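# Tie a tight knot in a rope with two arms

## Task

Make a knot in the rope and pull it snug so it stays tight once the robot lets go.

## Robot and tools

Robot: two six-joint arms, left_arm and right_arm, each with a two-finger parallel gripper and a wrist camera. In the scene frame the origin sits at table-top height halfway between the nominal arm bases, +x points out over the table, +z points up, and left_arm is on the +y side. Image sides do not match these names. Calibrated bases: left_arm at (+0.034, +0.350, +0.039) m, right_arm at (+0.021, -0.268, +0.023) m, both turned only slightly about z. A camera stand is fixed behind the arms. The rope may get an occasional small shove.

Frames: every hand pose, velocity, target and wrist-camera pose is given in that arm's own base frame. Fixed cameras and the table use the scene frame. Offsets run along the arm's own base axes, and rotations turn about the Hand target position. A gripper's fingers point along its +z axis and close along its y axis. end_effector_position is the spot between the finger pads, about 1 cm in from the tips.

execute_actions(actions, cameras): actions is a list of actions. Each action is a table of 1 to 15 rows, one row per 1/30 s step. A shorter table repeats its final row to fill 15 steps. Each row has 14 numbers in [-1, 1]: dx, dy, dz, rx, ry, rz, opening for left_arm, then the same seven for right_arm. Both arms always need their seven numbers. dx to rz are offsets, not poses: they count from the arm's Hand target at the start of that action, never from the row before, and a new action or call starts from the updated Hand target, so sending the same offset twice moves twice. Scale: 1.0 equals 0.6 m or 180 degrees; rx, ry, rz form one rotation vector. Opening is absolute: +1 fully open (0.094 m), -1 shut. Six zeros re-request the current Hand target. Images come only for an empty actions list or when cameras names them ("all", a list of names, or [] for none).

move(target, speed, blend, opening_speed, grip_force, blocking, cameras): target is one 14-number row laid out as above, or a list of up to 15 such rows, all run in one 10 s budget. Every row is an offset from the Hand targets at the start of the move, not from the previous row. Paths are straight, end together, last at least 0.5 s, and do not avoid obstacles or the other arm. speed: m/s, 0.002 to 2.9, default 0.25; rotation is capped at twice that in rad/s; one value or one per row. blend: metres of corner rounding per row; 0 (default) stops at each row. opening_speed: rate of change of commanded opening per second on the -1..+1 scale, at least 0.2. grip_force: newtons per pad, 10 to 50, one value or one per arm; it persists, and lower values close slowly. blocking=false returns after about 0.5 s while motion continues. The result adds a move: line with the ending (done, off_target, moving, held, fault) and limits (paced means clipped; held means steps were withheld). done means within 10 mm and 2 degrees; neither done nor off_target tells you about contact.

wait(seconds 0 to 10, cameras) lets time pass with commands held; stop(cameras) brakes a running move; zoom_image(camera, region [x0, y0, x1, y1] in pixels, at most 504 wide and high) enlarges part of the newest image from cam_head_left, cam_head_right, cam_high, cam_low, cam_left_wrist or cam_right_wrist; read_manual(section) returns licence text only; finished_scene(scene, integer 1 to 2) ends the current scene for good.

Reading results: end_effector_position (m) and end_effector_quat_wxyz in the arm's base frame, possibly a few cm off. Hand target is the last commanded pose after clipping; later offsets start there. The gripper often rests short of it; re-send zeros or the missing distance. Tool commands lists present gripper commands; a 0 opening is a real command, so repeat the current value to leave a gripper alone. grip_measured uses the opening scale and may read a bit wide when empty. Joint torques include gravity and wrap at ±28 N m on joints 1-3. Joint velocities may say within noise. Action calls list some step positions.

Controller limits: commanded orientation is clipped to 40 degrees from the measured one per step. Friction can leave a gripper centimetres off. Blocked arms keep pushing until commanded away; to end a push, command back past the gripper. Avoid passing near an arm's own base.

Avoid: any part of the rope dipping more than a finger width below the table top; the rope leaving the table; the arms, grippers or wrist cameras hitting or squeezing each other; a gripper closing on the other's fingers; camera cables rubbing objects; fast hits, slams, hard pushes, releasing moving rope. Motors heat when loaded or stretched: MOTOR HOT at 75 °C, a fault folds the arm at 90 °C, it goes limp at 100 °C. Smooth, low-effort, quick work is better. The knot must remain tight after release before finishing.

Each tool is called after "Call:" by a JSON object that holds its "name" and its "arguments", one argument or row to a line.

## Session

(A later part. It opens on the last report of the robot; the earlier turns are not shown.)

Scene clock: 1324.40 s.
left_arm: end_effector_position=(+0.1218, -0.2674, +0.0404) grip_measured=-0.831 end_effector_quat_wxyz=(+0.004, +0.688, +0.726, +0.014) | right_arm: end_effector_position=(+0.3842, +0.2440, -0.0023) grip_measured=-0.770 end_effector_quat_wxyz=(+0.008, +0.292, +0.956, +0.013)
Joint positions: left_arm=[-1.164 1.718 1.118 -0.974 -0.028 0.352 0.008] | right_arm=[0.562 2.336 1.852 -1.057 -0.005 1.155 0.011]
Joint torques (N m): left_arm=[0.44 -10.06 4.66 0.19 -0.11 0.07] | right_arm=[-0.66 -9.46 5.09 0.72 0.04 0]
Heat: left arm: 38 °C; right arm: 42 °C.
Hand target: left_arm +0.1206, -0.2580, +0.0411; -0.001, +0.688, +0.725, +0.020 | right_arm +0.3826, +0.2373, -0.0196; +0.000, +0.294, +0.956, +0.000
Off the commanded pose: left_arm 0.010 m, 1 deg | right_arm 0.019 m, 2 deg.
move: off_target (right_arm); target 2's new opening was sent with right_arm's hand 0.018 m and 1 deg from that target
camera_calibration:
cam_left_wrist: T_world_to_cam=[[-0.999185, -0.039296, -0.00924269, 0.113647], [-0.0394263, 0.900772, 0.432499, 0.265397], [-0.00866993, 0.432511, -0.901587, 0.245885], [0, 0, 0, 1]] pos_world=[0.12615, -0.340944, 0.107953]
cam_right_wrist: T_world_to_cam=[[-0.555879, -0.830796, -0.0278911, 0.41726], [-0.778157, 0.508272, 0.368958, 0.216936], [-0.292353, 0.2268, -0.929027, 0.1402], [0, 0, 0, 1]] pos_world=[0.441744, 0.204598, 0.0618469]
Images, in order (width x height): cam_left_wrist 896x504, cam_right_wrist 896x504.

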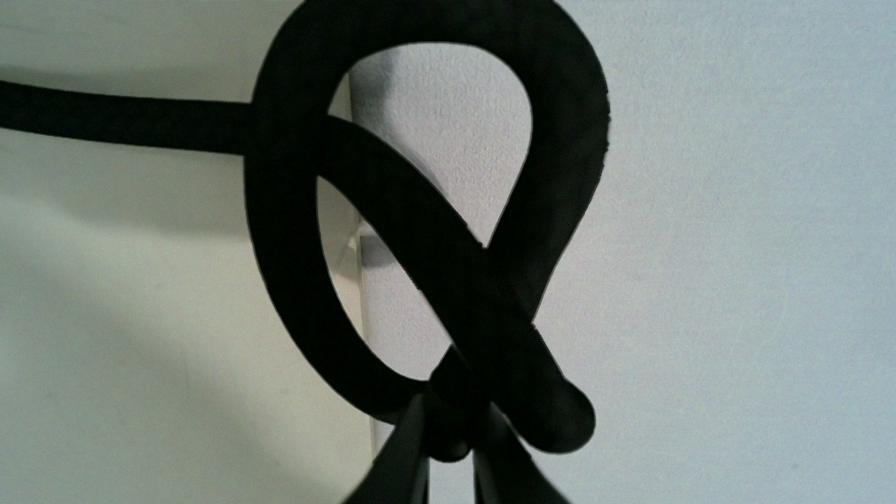

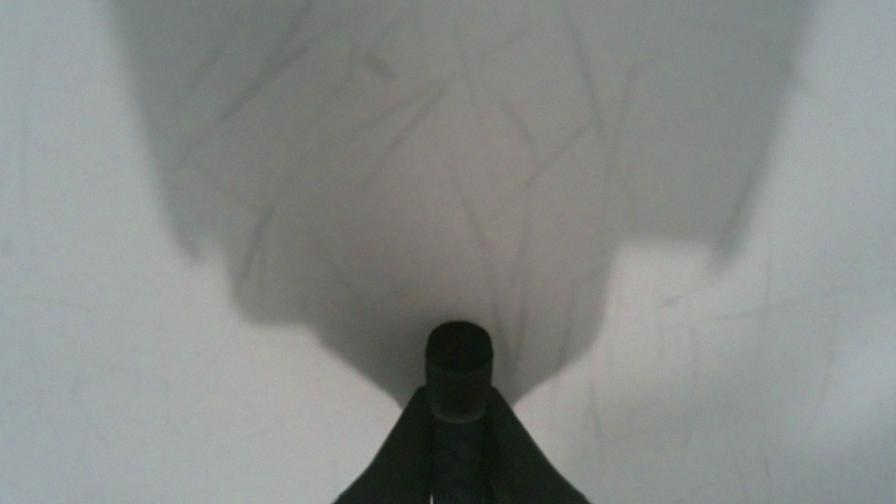

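Call:
{"name": "move", "arguments": {
  "target": [
    [0, 0, 0.0, 0, 0, 0, -1, 0, 0, 0.11, 0, 0, -0.1, -1],
    [0, 0.06, 0.02, 0, 0, 0, -1, -0.037, -0.2, 0.12, 0, 0, -0.25, -1]
  ],
  "speed": 0.12,
  "blend": [0.03,0],
  "grip_force": 50,
  "cameras": ["cam_left_wrist","cam_right_wrist","cam_low","cam_high"]
}}

Call:
{"name": "zoom_image", "arguments": {
  "camera": "cam_low",
  "region": [280, 80, 480, 210]
}}

Scene clock: 1335.10 s.
left_arm: end_effector_position=(+0.1232, -0.2330, +0.0532) grip_measured=-0.831 end_effector_quat_wxyz=(+0.007, +0.688, +0.726, +0.013) | right_arm: end_effector_position=(+0.3620, +0.1207, +0.0457) grip_measured=-0.770 end_effector_quat_wxyz=(-0.008, +0.633, +0.774, -0.007)
Joint positions: left_arm=[-1.109 1.582 1.023 -1.008 -0.03 0.408 0.008] | right_arm=[0.316 2.048 1.58 -1.124 -0.006 1.688 0.011]
Joint torques (N m): left_arm=[0.54 -8.77 4.68 0.15 -0.1 0.06] | right_arm=[-0.35 -12.04 4.59 0.54 0.05 0.09]
Heat: left arm: 38 °C; right arm: 42 °C.
Hand target: left_arm +0.1206, -0.2219, +0.0531; -0.001, +0.688, +0.726, +0.020 | right_arm +0.3605, +0.1172, +0.0523; +0.000, +0.638, +0.770, +0.000
Off the commanded pose: left_arm 0.011 m, 1 deg | right_arm 0.008 m, 1 deg.
move: off_target (left_arm)
camera_calibration:
cam_left_wrist: T_world_to_cam=[[-0.999146, -0.0390103, -0.0136081, 0.116739], [-0.0410817, 0.903056, 0.427554, 0.229878], [-0.00439014, 0.427748, -0.903887, 0.24102], [0, 0, 0, 1]] pos_world=[0.127141, -0.306134, 0.121159]
cam_right_wrist: T_world_to_cam=[[-0.979338, -0.200873, 0.0233898, 0.378703], [-0.177198, 0.908095, 0.379425, -0.0215789], [-0.0974565, 0.367441, -0.924927, 0.11858], [0, 0, 0, 1]] pos_world=[0.37861, 0.0520959, 0.109007]
Images, in order (width x height): cam_high 896x504, cam_low 896x504, cam_left_wrist 896x504, cam_right_wrist 896x504.

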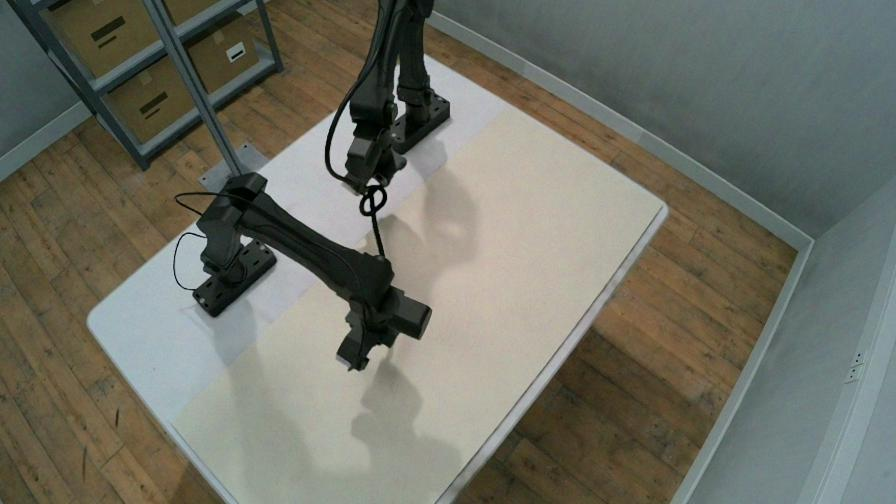

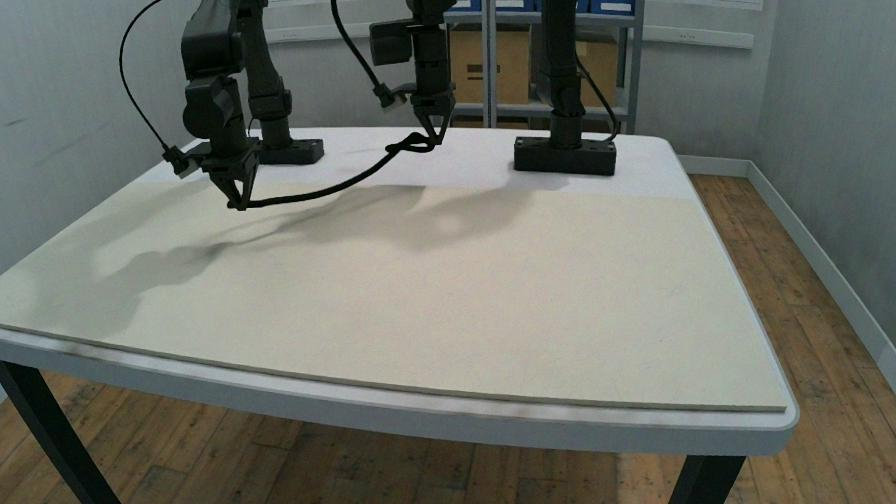

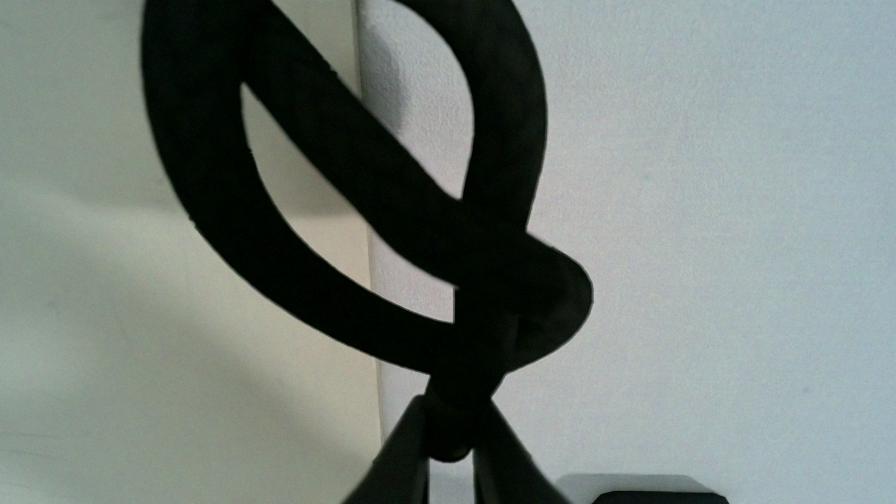

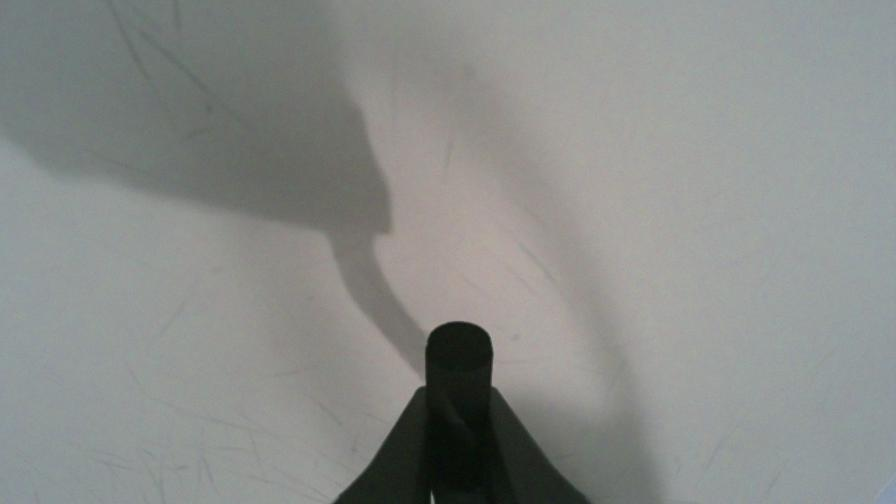

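Scaled by 2.520.

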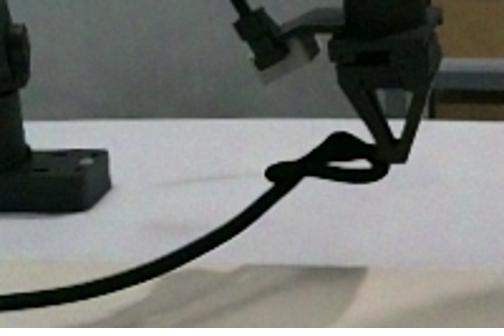

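Call:
{"name": "move", "arguments": {
  "target": [0.05, 0.05, 0.0, 0, 0, 0, -1, -0.03, -0.15, 0.0, 0, 0, 0, -1],
  "speed": 0.08,
  "cameras": ["cam_left_wrist","cam_low","cam_high"]
}}

Call:
{"name": "zoom_image", "arguments": {
  "camera": "cam_low",
  "region": [280, 80, 480, 210]
}}

Scene clock: 1344.60 s.
left_arm: end_effector_position=(+0.1547, -0.2012, +0.0536) grip_measured=-0.831 end_effector_quat_wxyz=(+0.006, +0.687, +0.726, +0.016) | right_arm: end_effector_position=(+0.3445, +0.0303, +0.0474) grip_measured=-0.770 end_effector_quat_wxyz=(-0.010, +0.638, +0.770, -0.005)
Joint positions: left_arm=[-0.943 1.543 0.986 -1.008 -0.033 0.573 0.008] | right_arm=[0.081 1.914 1.395 -1.073 -0.008 1.464 0.011]
Joint torques (N m): left_arm=[0.44 -8.36 4.67 0.2 -0.1 0.05] | right_arm=[-0.21 -10.8 4.56 0.56 0.06 0.01]
Heat: left arm: 37 °C; right arm: 41 °C.
Hand target: left_arm +0.1506, -0.1920, +0.0531; -0.001, +0.688, +0.725, +0.020 | right_arm +0.3425, +0.0273, +0.0524; +0.000, +0.638, +0.770, +0.000
Off the commanded pose: left_arm 0.010 m, 1 deg | right_arm 0.006 m, 1 deg.
move: done
camera_calibration:
cam_left_wrist: T_world_to_cam=[[-0.999074, -0.0401566, -0.0154645, 0.149332], [-0.0428959, 0.90089, 0.431923, 0.201985], [-0.00341269, 0.432186, -0.901778, 0.228542], [0, 0, 0, 1]] pos_world=[0.158638, -0.274742, 0.121162]
Images, in order (width x height): cam_high 896x504, cam_low 896x504, cam_left_wrist 896x504.

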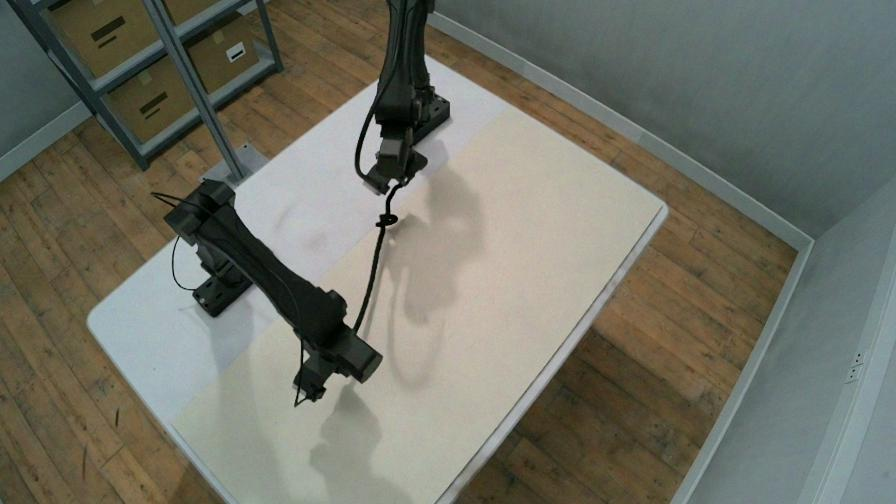

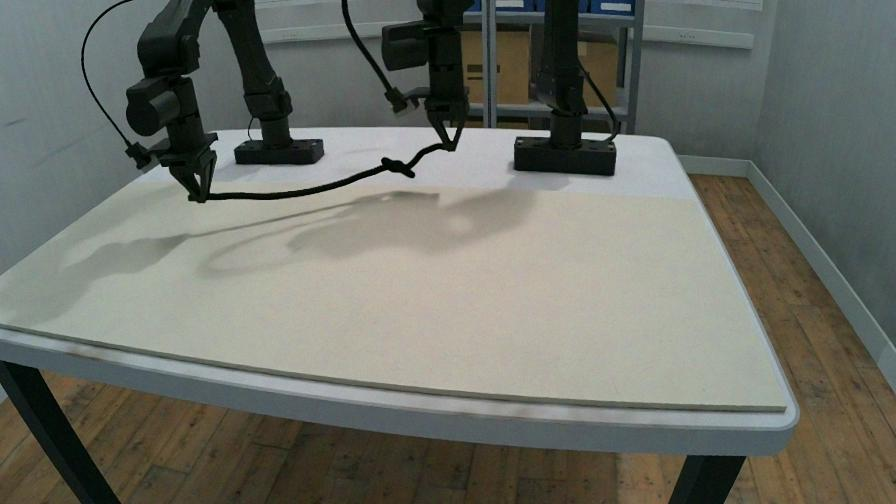

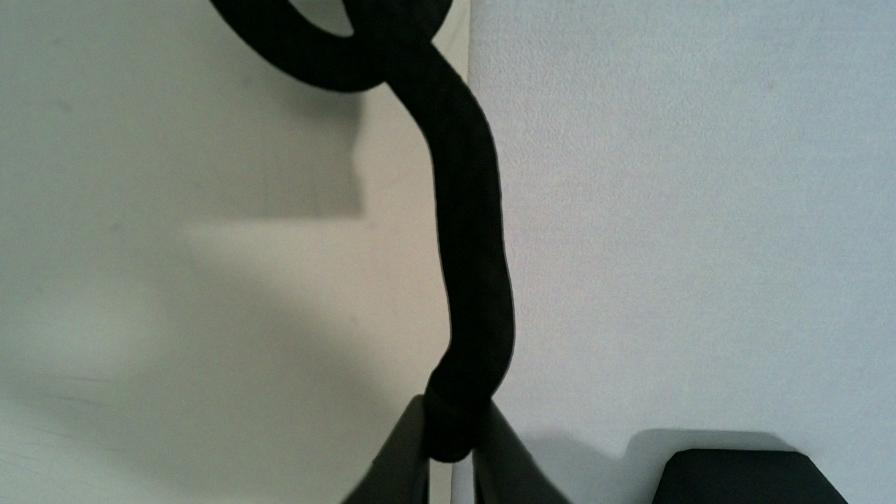

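Scaled by 2.520.

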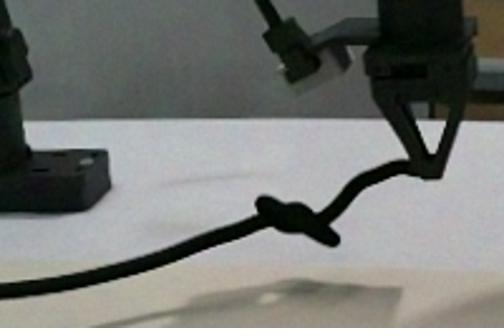

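Call:
{"name": "move", "arguments": {
  "target": [0.03, 0.06, 0.0, 0, 0, 0, -1, -0.02, -0.13, 0.0, 0, 0, 0, -1],
  "speed": 0.06,
  "cameras": ["cam_left_wrist","cam_low"]
}}

Call:
{"name": "zoom_image", "arguments": {
  "camera": "cam_low",
  "region": [280, 80, 480, 210]
}}

Scene clock: 1360.77 s.
left_arm: end_effector_position=(+0.1862, -0.1819, +0.0587) grip_measured=-0.832 end_effector_quat_wxyz=(+0.046, +0.688, +0.724, +0.011) | right_arm: end_effector_position=(+0.3280, -0.0311, +0.0468) grip_measured=-0.770 end_effector_quat_wxyz=(-0.038, +0.631, +0.775, +0.013)
Joint positions: left_arm=[-0.795 1.482 0.946 -0.945 -0.026 0.725 0.008] | right_arm=[-0.131 1.882 1.347 -1.087 -0.061 1.234 0.011]
Joint torques (N m): left_arm=[1.05 -7.51 4.01 -0.24 -0.18 0.1] | right_arm=[-1.8 -10.55 4.94 0.7 0.51 0.02]
Heat: left arm: 36 °C; right arm: 41 °C.
Hand target: left_arm +0.1687, -0.1560, +0.0531; -0.001, +0.688, +0.726, +0.020 | right_arm +0.3304, -0.0507, +0.0524; +0.000, +0.638, +0.770, +0.000
Off the commanded pose: left_arm 0.032 m, 5 deg | right_arm 0.021 m, 5 deg.
move: off_target (left_arm, right_arm)
camera_calibration:
cam_left_wrist: T_world_to_cam=[[-0.997229, -0.0381043, -0.0638975, 0.184604], [-0.0593261, 0.925551, 0.373946, 0.194604], [0.0448915, 0.3767, -0.925247, 0.207183], [0, 0, 0, 1]] pos_world=[0.186337, -0.251127, 0.130719]
Images, in order (width x height): cam_low 896x504, cam_left_wrist 896x504.

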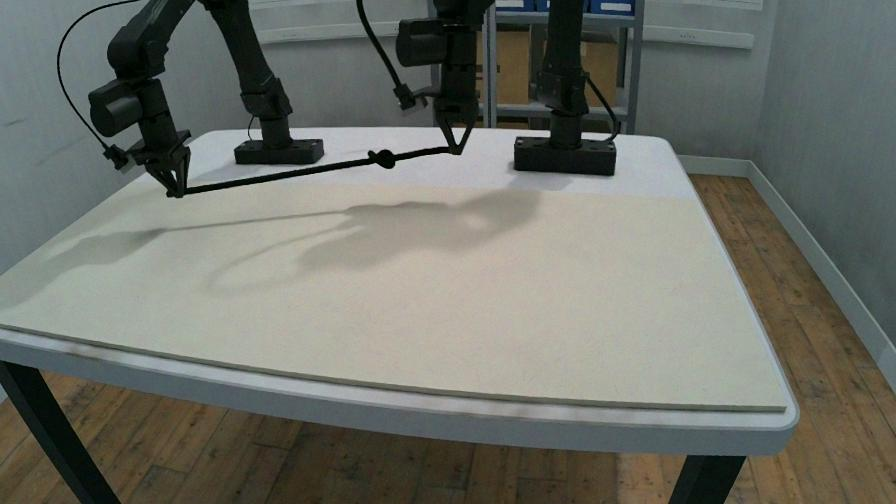

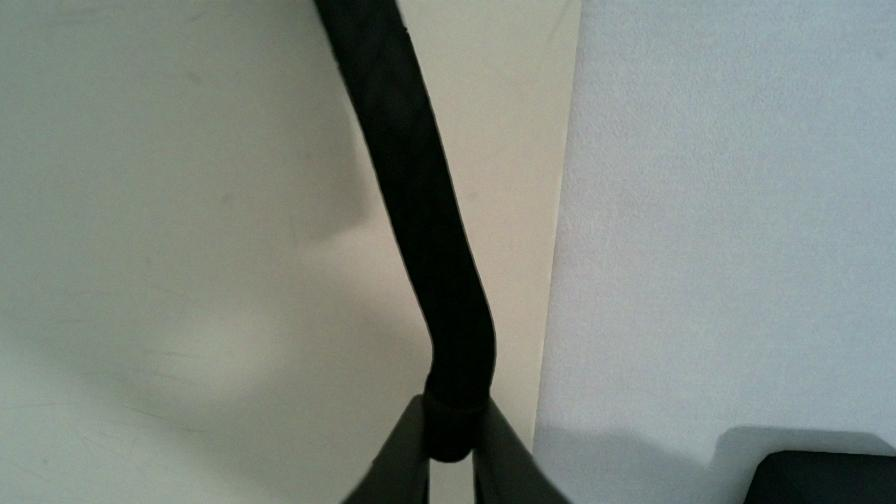

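Scaled by 2.520.

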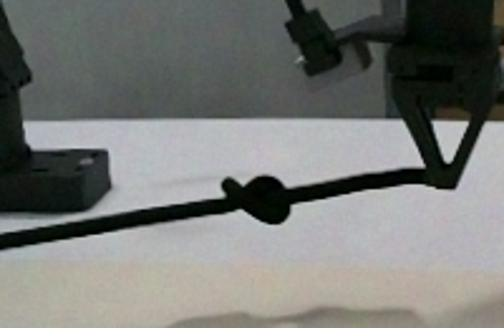

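Call:
{"name": "move", "arguments": {
  "target": [-0.015, 0.045, 0.0, 0, 0, 0, -1, 0.012, -0.045, 0.0, 0, 0, 0, -1],
  "speed": 0.04,
  "cameras": ["cam_left_wrist","cam_low"]
}}

Call:
{"name": "zoom_image", "arguments": {
  "camera": "cam_low",
  "region": [330, 110, 450, 190]
}}

Scene clock: 1375.17 s.
left_arm: end_effector_position=(+0.1878, -0.1745, +0.0642) grip_measured=-0.851 end_effector_quat_wxyz=(+0.082, +0.691, +0.718, -0.002) | right_arm: end_effector_position=(+0.3126, -0.0398, +0.0487) grip_measured=-0.770 end_effector_quat_wxyz=(-0.074, +0.628, +0.774, +0.021)
Joint positions: left_arm=[-0.748 1.389 0.88 -0.897 0.007 0.784 0.007] | right_arm=[-0.191 1.882 1.347 -1.146 -0.107 1.166 0.011]
Joint torques (N m): left_arm=[1.65 -6.54 3.59 -0.72 -0.51 0.1] | right_arm=[-2.82 -7.92 9.09 0.99 0.93 0.01]
Heat: left arm: 36 °C; right arm: 42 °C.
Hand target: left_arm +0.1596, -0.1289, +0.0530; -0.001, +0.688, +0.725, +0.020 | right_arm +0.3376, -0.0777, +0.0524; +0.000, +0.638, +0.770, +0.000
Off the commanded pose: left_arm 0.055 m, 10 deg | right_arm 0.046 m, 9 deg.
move: off_target (left_arm, right_arm)
camera_calibration:
cam_left_wrist: T_world_to_cam=[[-0.994882, -0.0281825, -0.0970328, 0.190259], [-0.0568384, 0.950067, 0.306826, 0.193983], [0.0835406, 0.310771, -0.946806, 0.192014], [0, 0, 0, 1]] pos_world=[0.18427, -0.238607, 0.140743]
Images, in order (width x height): cam_low 896x504, cam_left_wrist 896x504.

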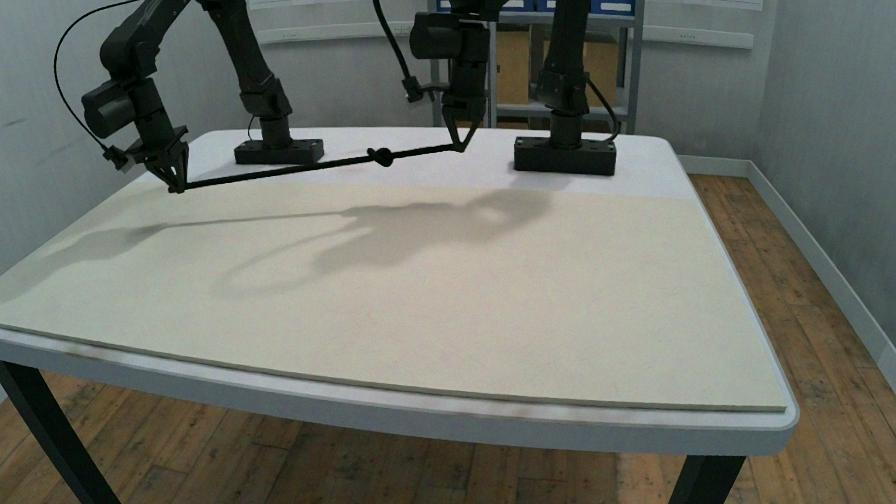

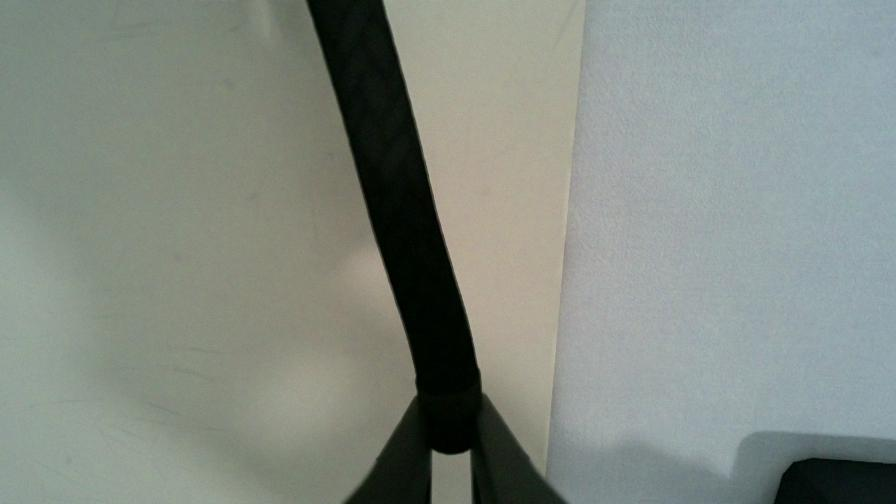

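Scaled by 4.200.

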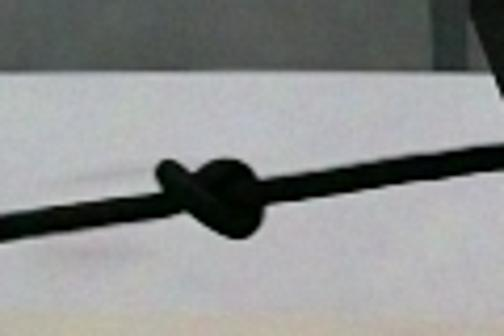

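Call:
{"name": "move", "arguments": {
  "target": [
    [0.047, -0.1, 0.0, 0, 0, 0, -1, -0.03, 0.08, 0.0, 0, 0, 0, -1],
    [0.047, -0.12, -0.135, 0, 0, 0, -1, -0.03, 0.09, -0.11, 0, 0, 0, -1]
  ],
  "speed": [0.06,0.1],
  "cameras": ["cam_left_wrist","cam_right_wrist"]
}}

Scene clock: 1384.13 s.
left_arm: end_effector_position=(+0.1854, -0.1965, -0.0193) grip_measured=-0.852 end_effector_quat_wxyz=(-0.013, +0.687, +0.726, +0.019) | right_arm: end_effector_position=(+0.3263, -0.0244, -0.0029) grip_measured=-0.770 end_effector_quat_wxyz=(+0.007, +0.638, +0.770, +0.014)
Joint positions: left_arm=[-0.842 1.77 0.911 -0.742 -0.035 0.673 0.007] | right_arm=[-0.086 1.879 1.131 -0.795 -0.015 1.299 0.011]
Joint torques (N m): left_arm=[-0.44 -6.65 4.04 0.87 -0.08 -0.04] | right_arm=[0.62 -6.31 4.48 0.67 0.11 0.1]
Heat: left arm: 36 °C; right arm: 42 °C.
Hand target: left_arm +0.1879, -0.2010, -0.0279; -0.001, +0.688, +0.726, +0.020 | right_arm +0.3196, -0.0237, -0.0136; +0.000, +0.638, +0.770, +0.000
Off the commanded pose: left_arm 0.010 m, 1 deg | right_arm 0.013 m, 2 deg.
move: off_target (right_arm)
camera_calibration:
cam_left_wrist: T_world_to_cam=[[-0.999135, -0.040826, 0.00785027, 0.179352], [-0.0326115, 0.88676, 0.461077, 0.226387], [-0.0257852, 0.460423, -0.887325, 0.170873], [0, 0, 0, 1]] pos_world=[0.190985, -0.272102, 0.0458299]
cam_right_wrist: T_world_to_cam=[[-0.981854, -0.18748, -0.02853, 0.316715], [-0.184039, 0.905724, 0.381829, 0.124557], [-0.045745, 0.380151, -0.923793, 0.106847], [0, 0, 0, 1]] pos_world=[0.338779, -0.0940547, 0.0601809]
Images, in order (width x height): cam_left_wrist 896x504, cam_right_wrist 896x504.

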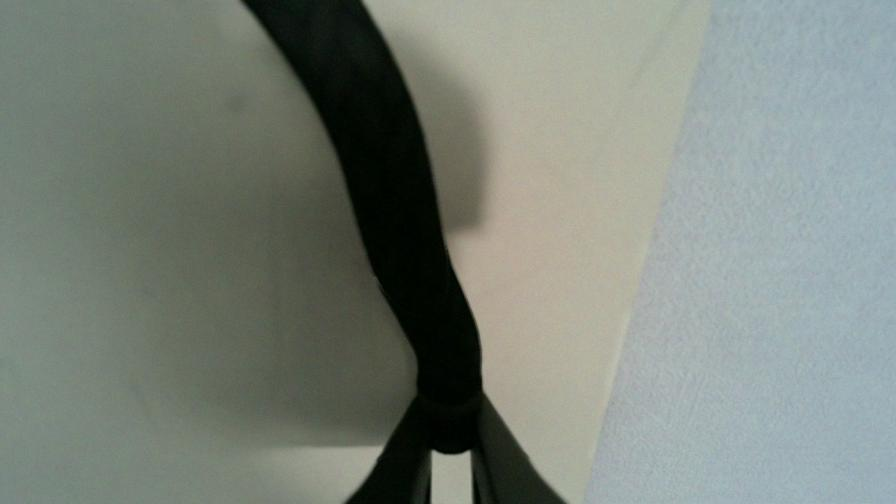

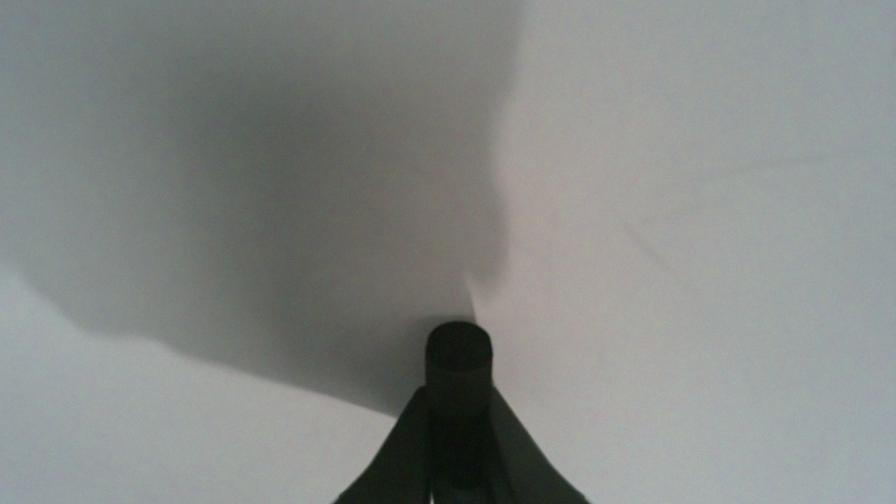

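Call:
{"name": "move", "arguments": {
  "target": [
    [0, 0, 0, 0, 0, 0, -0.5, 0, 0, 0, 0, 0, 0, -1],
    [0, 0.0, 0.14, 0, 0, 0, -0.5, 0, 0, 0, 0, 0, 0, -1]
  ],
  "speed": 0.12,
  "opening_speed": 0.7,
  "cameras": ["cam_left_wrist"]
}}

Scene clock: 1392.07 s.
left_arm: end_effector_position=(+0.1851, -0.1953, +0.0457) grip_measured=-0.502 end_effector_quat_wxyz=(-0.014, +0.687, +0.726, +0.021) | right_arm: end_effector_position=(+0.3264, -0.0245, -0.0029) grip_measured=-0.770 end_effector_quat_wxyz=(+0.007, +0.638, +0.770, +0.014)
Joint positions: left_arm=[-0.842 1.646 1.058 -1.014 -0.039 0.673 0.023] | right_arm=[-0.086 1.879 1.131 -0.795 -0.014 1.299 0.011]
Joint torques (N m): left_arm=[-0.43 -8.76 8.43 0.1 -0.05 -0.02] | right_arm=[0.62 -6.3 4.46 0.66 0.12 0.1]
Heat: left arm: 36 °C; right arm: 41 °C.
Hand target: left_arm +0.1879, -0.2010, +0.0561; -0.001, +0.688, +0.726, +0.020 | right_arm +0.3196, -0.0237, -0.0136; +0.000, +0.638, +0.770, +0.000
Off the commanded pose: left_arm 0.012 m, 2 deg | right_arm 0.013 m, 2 deg.
move: off_target (left_arm, right_arm)
camera_calibration:
cam_left_wrist: T_world_to_cam=[[-0.999123, -0.0414634, 0.00584213, 0.178627], [-0.0340269, 0.885279, 0.463813, 0.195181], [-0.0244032, 0.463208, -0.885914, 0.228244], [0, 0, 0, 1]] pos_world=[0.190682, -0.271107, 0.110633]
Images, in order (width x height): cam_left_wrist 896x504.

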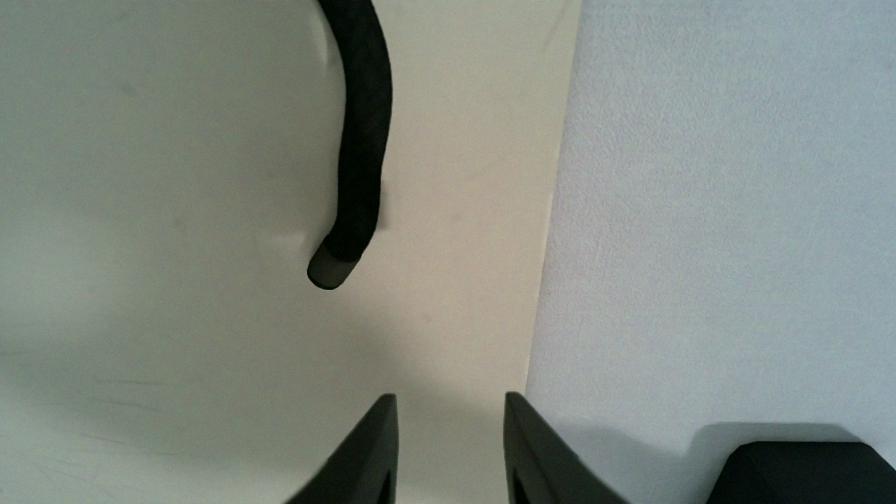

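Call:
{"name": "move", "arguments": {
  "target": [
    [0.0535, -0.0483, 0, 0, 0, 0, -0.4, 0, 0, 0, 0, 0, 0, -1],
    [0.0535, -0.0483, -0.155, 0, 0, 0, -0.4, 0, 0, 0, 0, 0, 0, -1]
  ],
  "speed": 0.12,
  "cameras": ["cam_left_wrist"]
}}

Scene clock: 1404.87 s.
left_arm: end_effector_position=(+0.2154, -0.2278, -0.0226) grip_measured=-0.402 end_effector_quat_wxyz=(-0.012, +0.688, +0.725, +0.020) | right_arm: end_effector_position=(+0.3264, -0.0245, -0.0029) grip_measured=-0.770 end_effector_quat_wxyz=(+0.007, +0.638, +0.770, +0.014)
Joint positions: left_arm=[-0.839 1.918 1.094 -0.773 -0.039 0.679 0.028] | right_arm=[-0.086 1.879 1.131 -0.795 -0.014 1.299 0.011]
Joint torques (N m): left_arm=[0.51 -7.31 3.71 1 -0.05 0.07] | right_arm=[0.61 -6.28 4.49 0.67 0.11 0.1]
Heat: left arm: 37 °C; right arm: 41 °C.
Hand target: left_arm +0.2199, -0.2300, -0.0369; -0.001, +0.688, +0.725, +0.020 | right_arm +0.3196, -0.0237, -0.0136; +0.000, +0.638, +0.770, +0.000
Off the commanded pose: left_arm 0.015 m, 1 deg | right_arm 0.013 m, 2 deg.
move: off_target (left_arm, right_arm)
camera_calibration:
cam_left_wrist: T_world_to_cam=[[-0.999254, -0.0384849, 0.00321669, 0.208599], [-0.0326753, 0.88692, 0.460767, 0.256704], [-0.0205855, 0.460318, -0.887515, 0.181956], [0, 0, 0, 1]] pos_world=[0.220577, -0.303405, 0.0425367]
Images, in order (width x height): cam_left_wrist 896x504.

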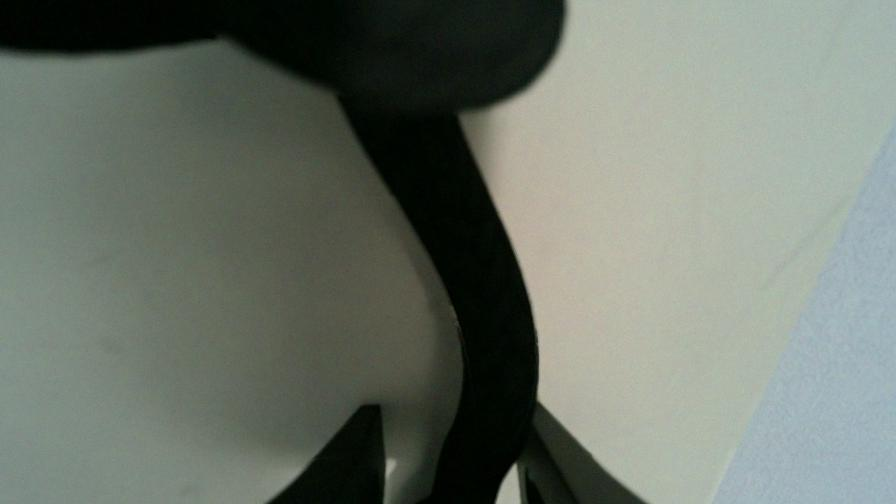

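Call:
{"name": "move", "arguments": {
  "target": [0, 0, 0, 0, 0, 0, -1, 0, 0, 0, 0, 0, 0, -1],
  "opening_speed": 0.8,
  "cameras": ["cam_left_wrist","cam_low"]
}}

Call:
{"name": "zoom_image", "arguments": {
  "camera": "cam_low",
  "region": [330, 110, 490, 210]
}}

Scene clock: 1410.67 s.
left_arm: end_effector_position=(+0.2193, -0.2291, -0.0226) grip_measured=-0.790 end_effector_quat_wxyz=(-0.004, +0.687, +0.726, +0.024) | right_arm: end_effector_position=(+0.3265, -0.0246, -0.0029) grip_measured=-0.770 end_effector_quat_wxyz=(+0.008, +0.638, +0.770, +0.014)
Joint positions: left_arm=[-0.837 1.918 1.094 -0.759 -0.046 0.679 0.01] | right_arm=[-0.086 1.879 1.131 -0.794 -0.014 1.299 0.011]
Joint torques (N m): left_arm=[0.39 -7.32 3.71 0.91 0.03 0.08] | right_arm=[0.61 -6.3 4.46 0.66 0.11 0.1]
Heat: left arm: 36 °C; right arm: 41 °C.
Hand target: left_arm +0.2199, -0.2299, -0.0370; -0.001, +0.688, +0.725, +0.020 | right_arm +0.3196, -0.0238, -0.0136; +0.000, +0.638, +0.770, +0.000
Off the commanded pose: left_arm 0.014 m, 1 deg | right_arm 0.013 m, 2 deg.
move: off_target (left_arm, right_arm)
camera_calibration:
cam_left_wrist: T_world_to_cam=[[-0.999122, -0.0402153, -0.0117234, 0.211613], [-0.0411393, 0.889302, 0.455465, 0.260327], [-0.00789105, 0.455548, -0.890176, 0.17867], [0, 0, 0, 1]] pos_world=[0.223547, -0.304392, 0.0429584]
Images, in order (width x height): cam_low 896x504, cam_left_wrist 896x504.

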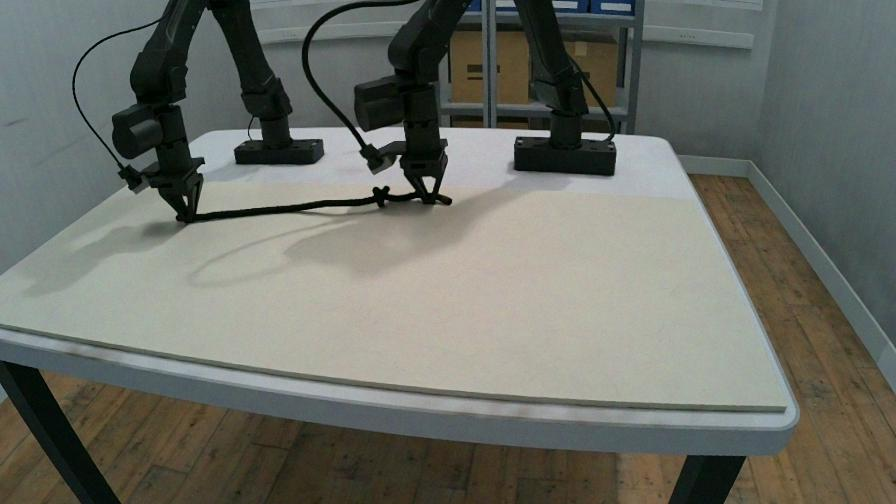

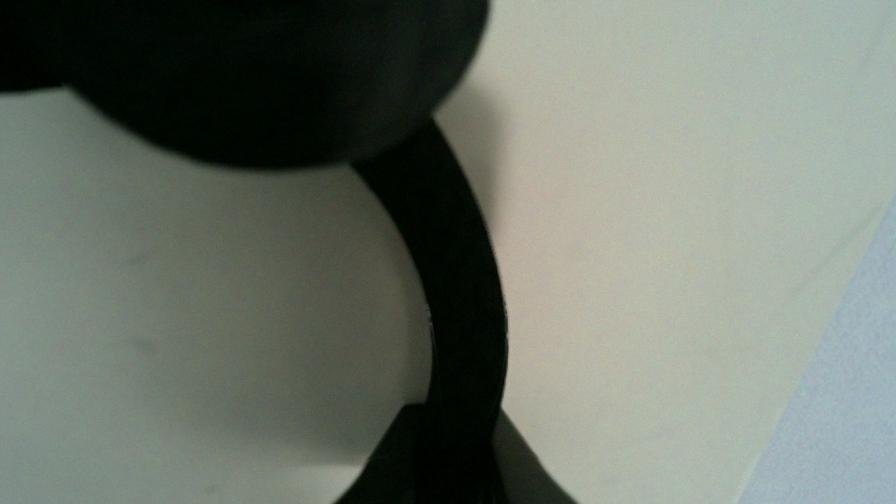

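Scaled by 3.150.

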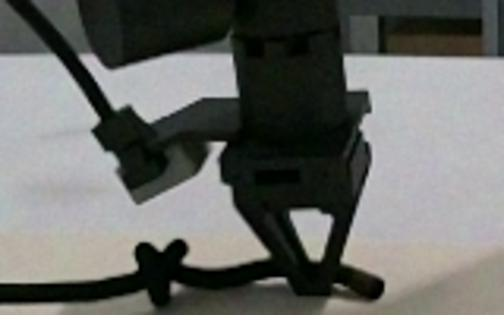

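Call:
{"name": "move", "arguments": {
  "target": [
    [0, 0, 0.135, 0, 0, 0, -1, 0, 0, 0.11, 0, 0, 0, -1],
    [-0.033, 0.125, 0.14, 0, 0, 0, -1, 0.02, -0.11, 0.11, 0, 0, 0, -1]
  ],
  "speed": [0.1, 0.05],
  "cameras": ["cam_left_wrist","cam_low"]
}}

Call:
{"name": "zoom_image", "arguments": {
  "camera": "cam_low",
  "region": [330, 110, 450, 190]
}}

Scene clock: 1426.40 s.
left_arm: end_effector_position=(+0.2273, -0.2083, +0.0582) grip_measured=-0.791 end_effector_quat_wxyz=(+0.089, +0.695, +0.714, -0.009) | right_arm: end_effector_position=(+0.3050, -0.0429, +0.0553) grip_measured=-0.770 end_effector_quat_wxyz=(-0.077, +0.626, +0.775, +0.037)
Joint positions: left_arm=[-0.73 1.587 1.034 -0.84 0.026 0.811 0.01] | right_arm=[-0.222 1.843 1.322 -1.155 -0.134 1.131 0.011]
Joint torques (N m): left_arm=[2.39 -8.91 3.29 -0.8 -0.69 0.11] | right_arm=[-3.33 -6.06 9.83 1.11 1.17 0]
Heat: left arm: 36 °C; right arm: 41 °C.
Hand target: left_arm +0.2001, -0.1549, +0.0470; -0.001, +0.688, +0.725, +0.020 | right_arm +0.3316, -0.0898, +0.0524; +0.000, +0.638, +0.770, +0.000
Off the commanded pose: left_arm 0.061 m, 11 deg | right_arm 0.054 m, 10 deg.
move: off_target (left_arm, right_arm)
camera_calibration:
cam_left_wrist: T_world_to_cam=[[-0.995176, -0.0181041, -0.0964224, 0.230112], [-0.0453717, 0.956337, 0.288721, 0.229897], [0.0869853, 0.291703, -0.952545, 0.189201], [0, 0, 0, 1]] pos_world=[0.222975, -0.270883, 0.136035]
Images, in order (width x height): cam_low 896x504, cam_left_wrist 896x504.

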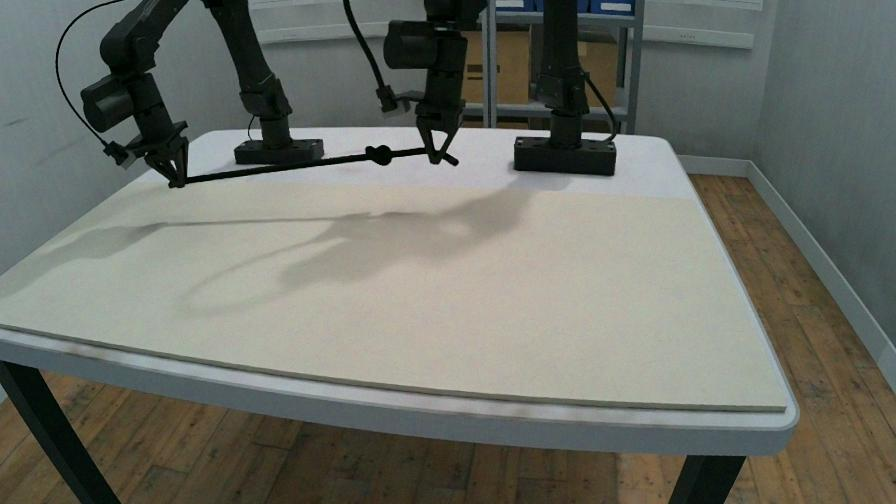

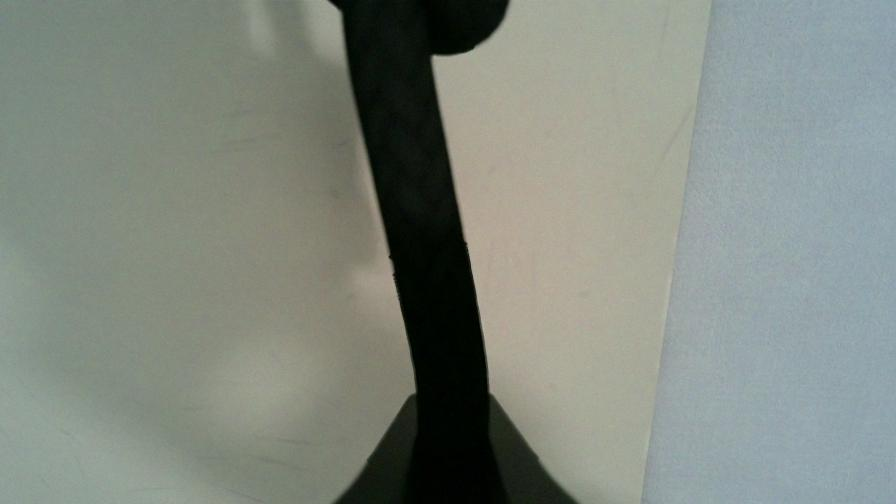

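Scaled by 4.200.

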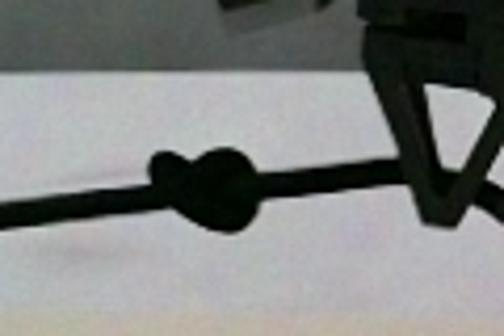

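Call:
{"name": "move", "arguments": {
  "target": [-0.02, 0.075, 0.0, 0, 0, 0, -1, 0.02, -0.08, 0.0, 0, 0, 0, -1],
  "speed": 0.04,
  "cameras": ["cam_low","cam_left_wrist"]
}}

Call:
{"name": "zoom_image", "arguments": {
  "camera": "cam_low",
  "region": [330, 110, 450, 190]
}}

Scene clock: 1432.70 s.
left_arm: end_effector_position=(+0.2323, -0.2045, +0.0736) grip_measured=-0.792 end_effector_quat_wxyz=(+0.160, +0.705, +0.690, -0.036) | right_arm: end_effector_position=(+0.2981, -0.0494, +0.0725) grip_measured=-0.771 end_effector_quat_wxyz=(-0.149, +0.624, +0.764, +0.067)
Joint positions: left_arm=[-0.659 1.459 0.939 -0.741 0.113 0.917 0.01] | right_arm=[-0.307 1.918 1.456 -1.342 -0.234 1.036 0.011]
Joint torques (N m): left_arm=[4.18 -7.9 2.63 -1.6 -1.47 0.12] | right_arm=[-5.55 -6.39 10.91 1.9 2.02 -0.02]
Heat: left arm: 36 °C; right arm: 42 °C.
Hand target: left_arm +0.1882, -0.1100, +0.0471; -0.001, +0.688, +0.725, +0.020 | right_arm +0.3436, -0.1378, +0.0523; +0.000, +0.638, +0.770, +0.000
Off the commanded pose: left_arm 0.108 m, 20 deg | right_arm 0.101 m, 19 deg.
move: off_target (left_arm, right_arm)
camera_calibration:
cam_left_wrist: T_world_to_cam=[[-0.98608, 0.0164125, -0.16546, 0.24662], [-0.00963967, 0.9878, 0.155432, 0.229939], [0.165992, 0.154863, -0.973891, 0.157495], [0, 0, 0, 1]] pos_world=[0.21926, -0.255572, 0.158449]
Images, in order (width x height): cam_low 896x504, cam_left_wrist 896x504.

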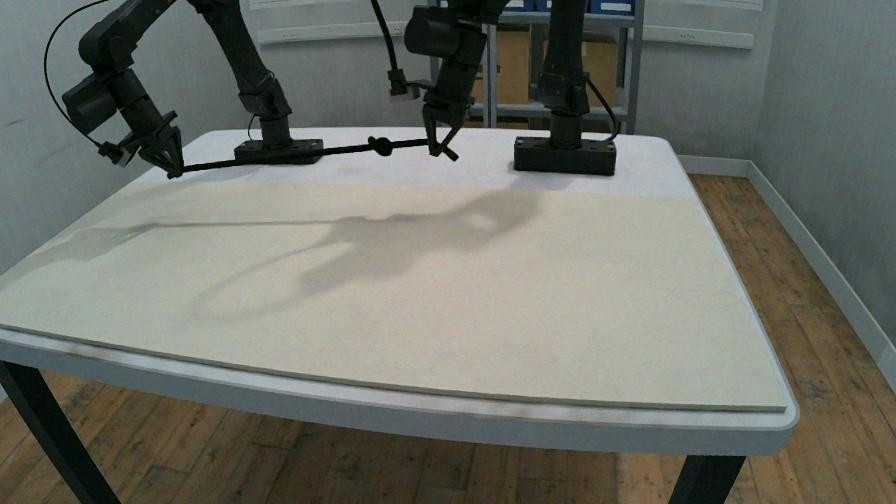

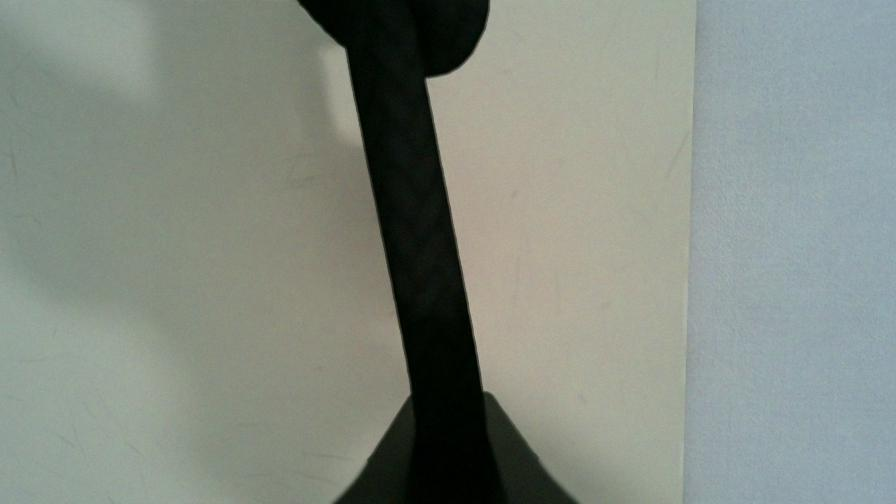

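Scaled by 4.200.

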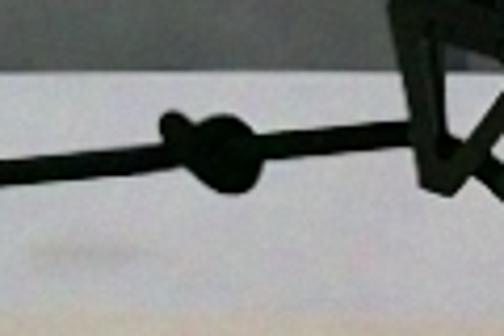

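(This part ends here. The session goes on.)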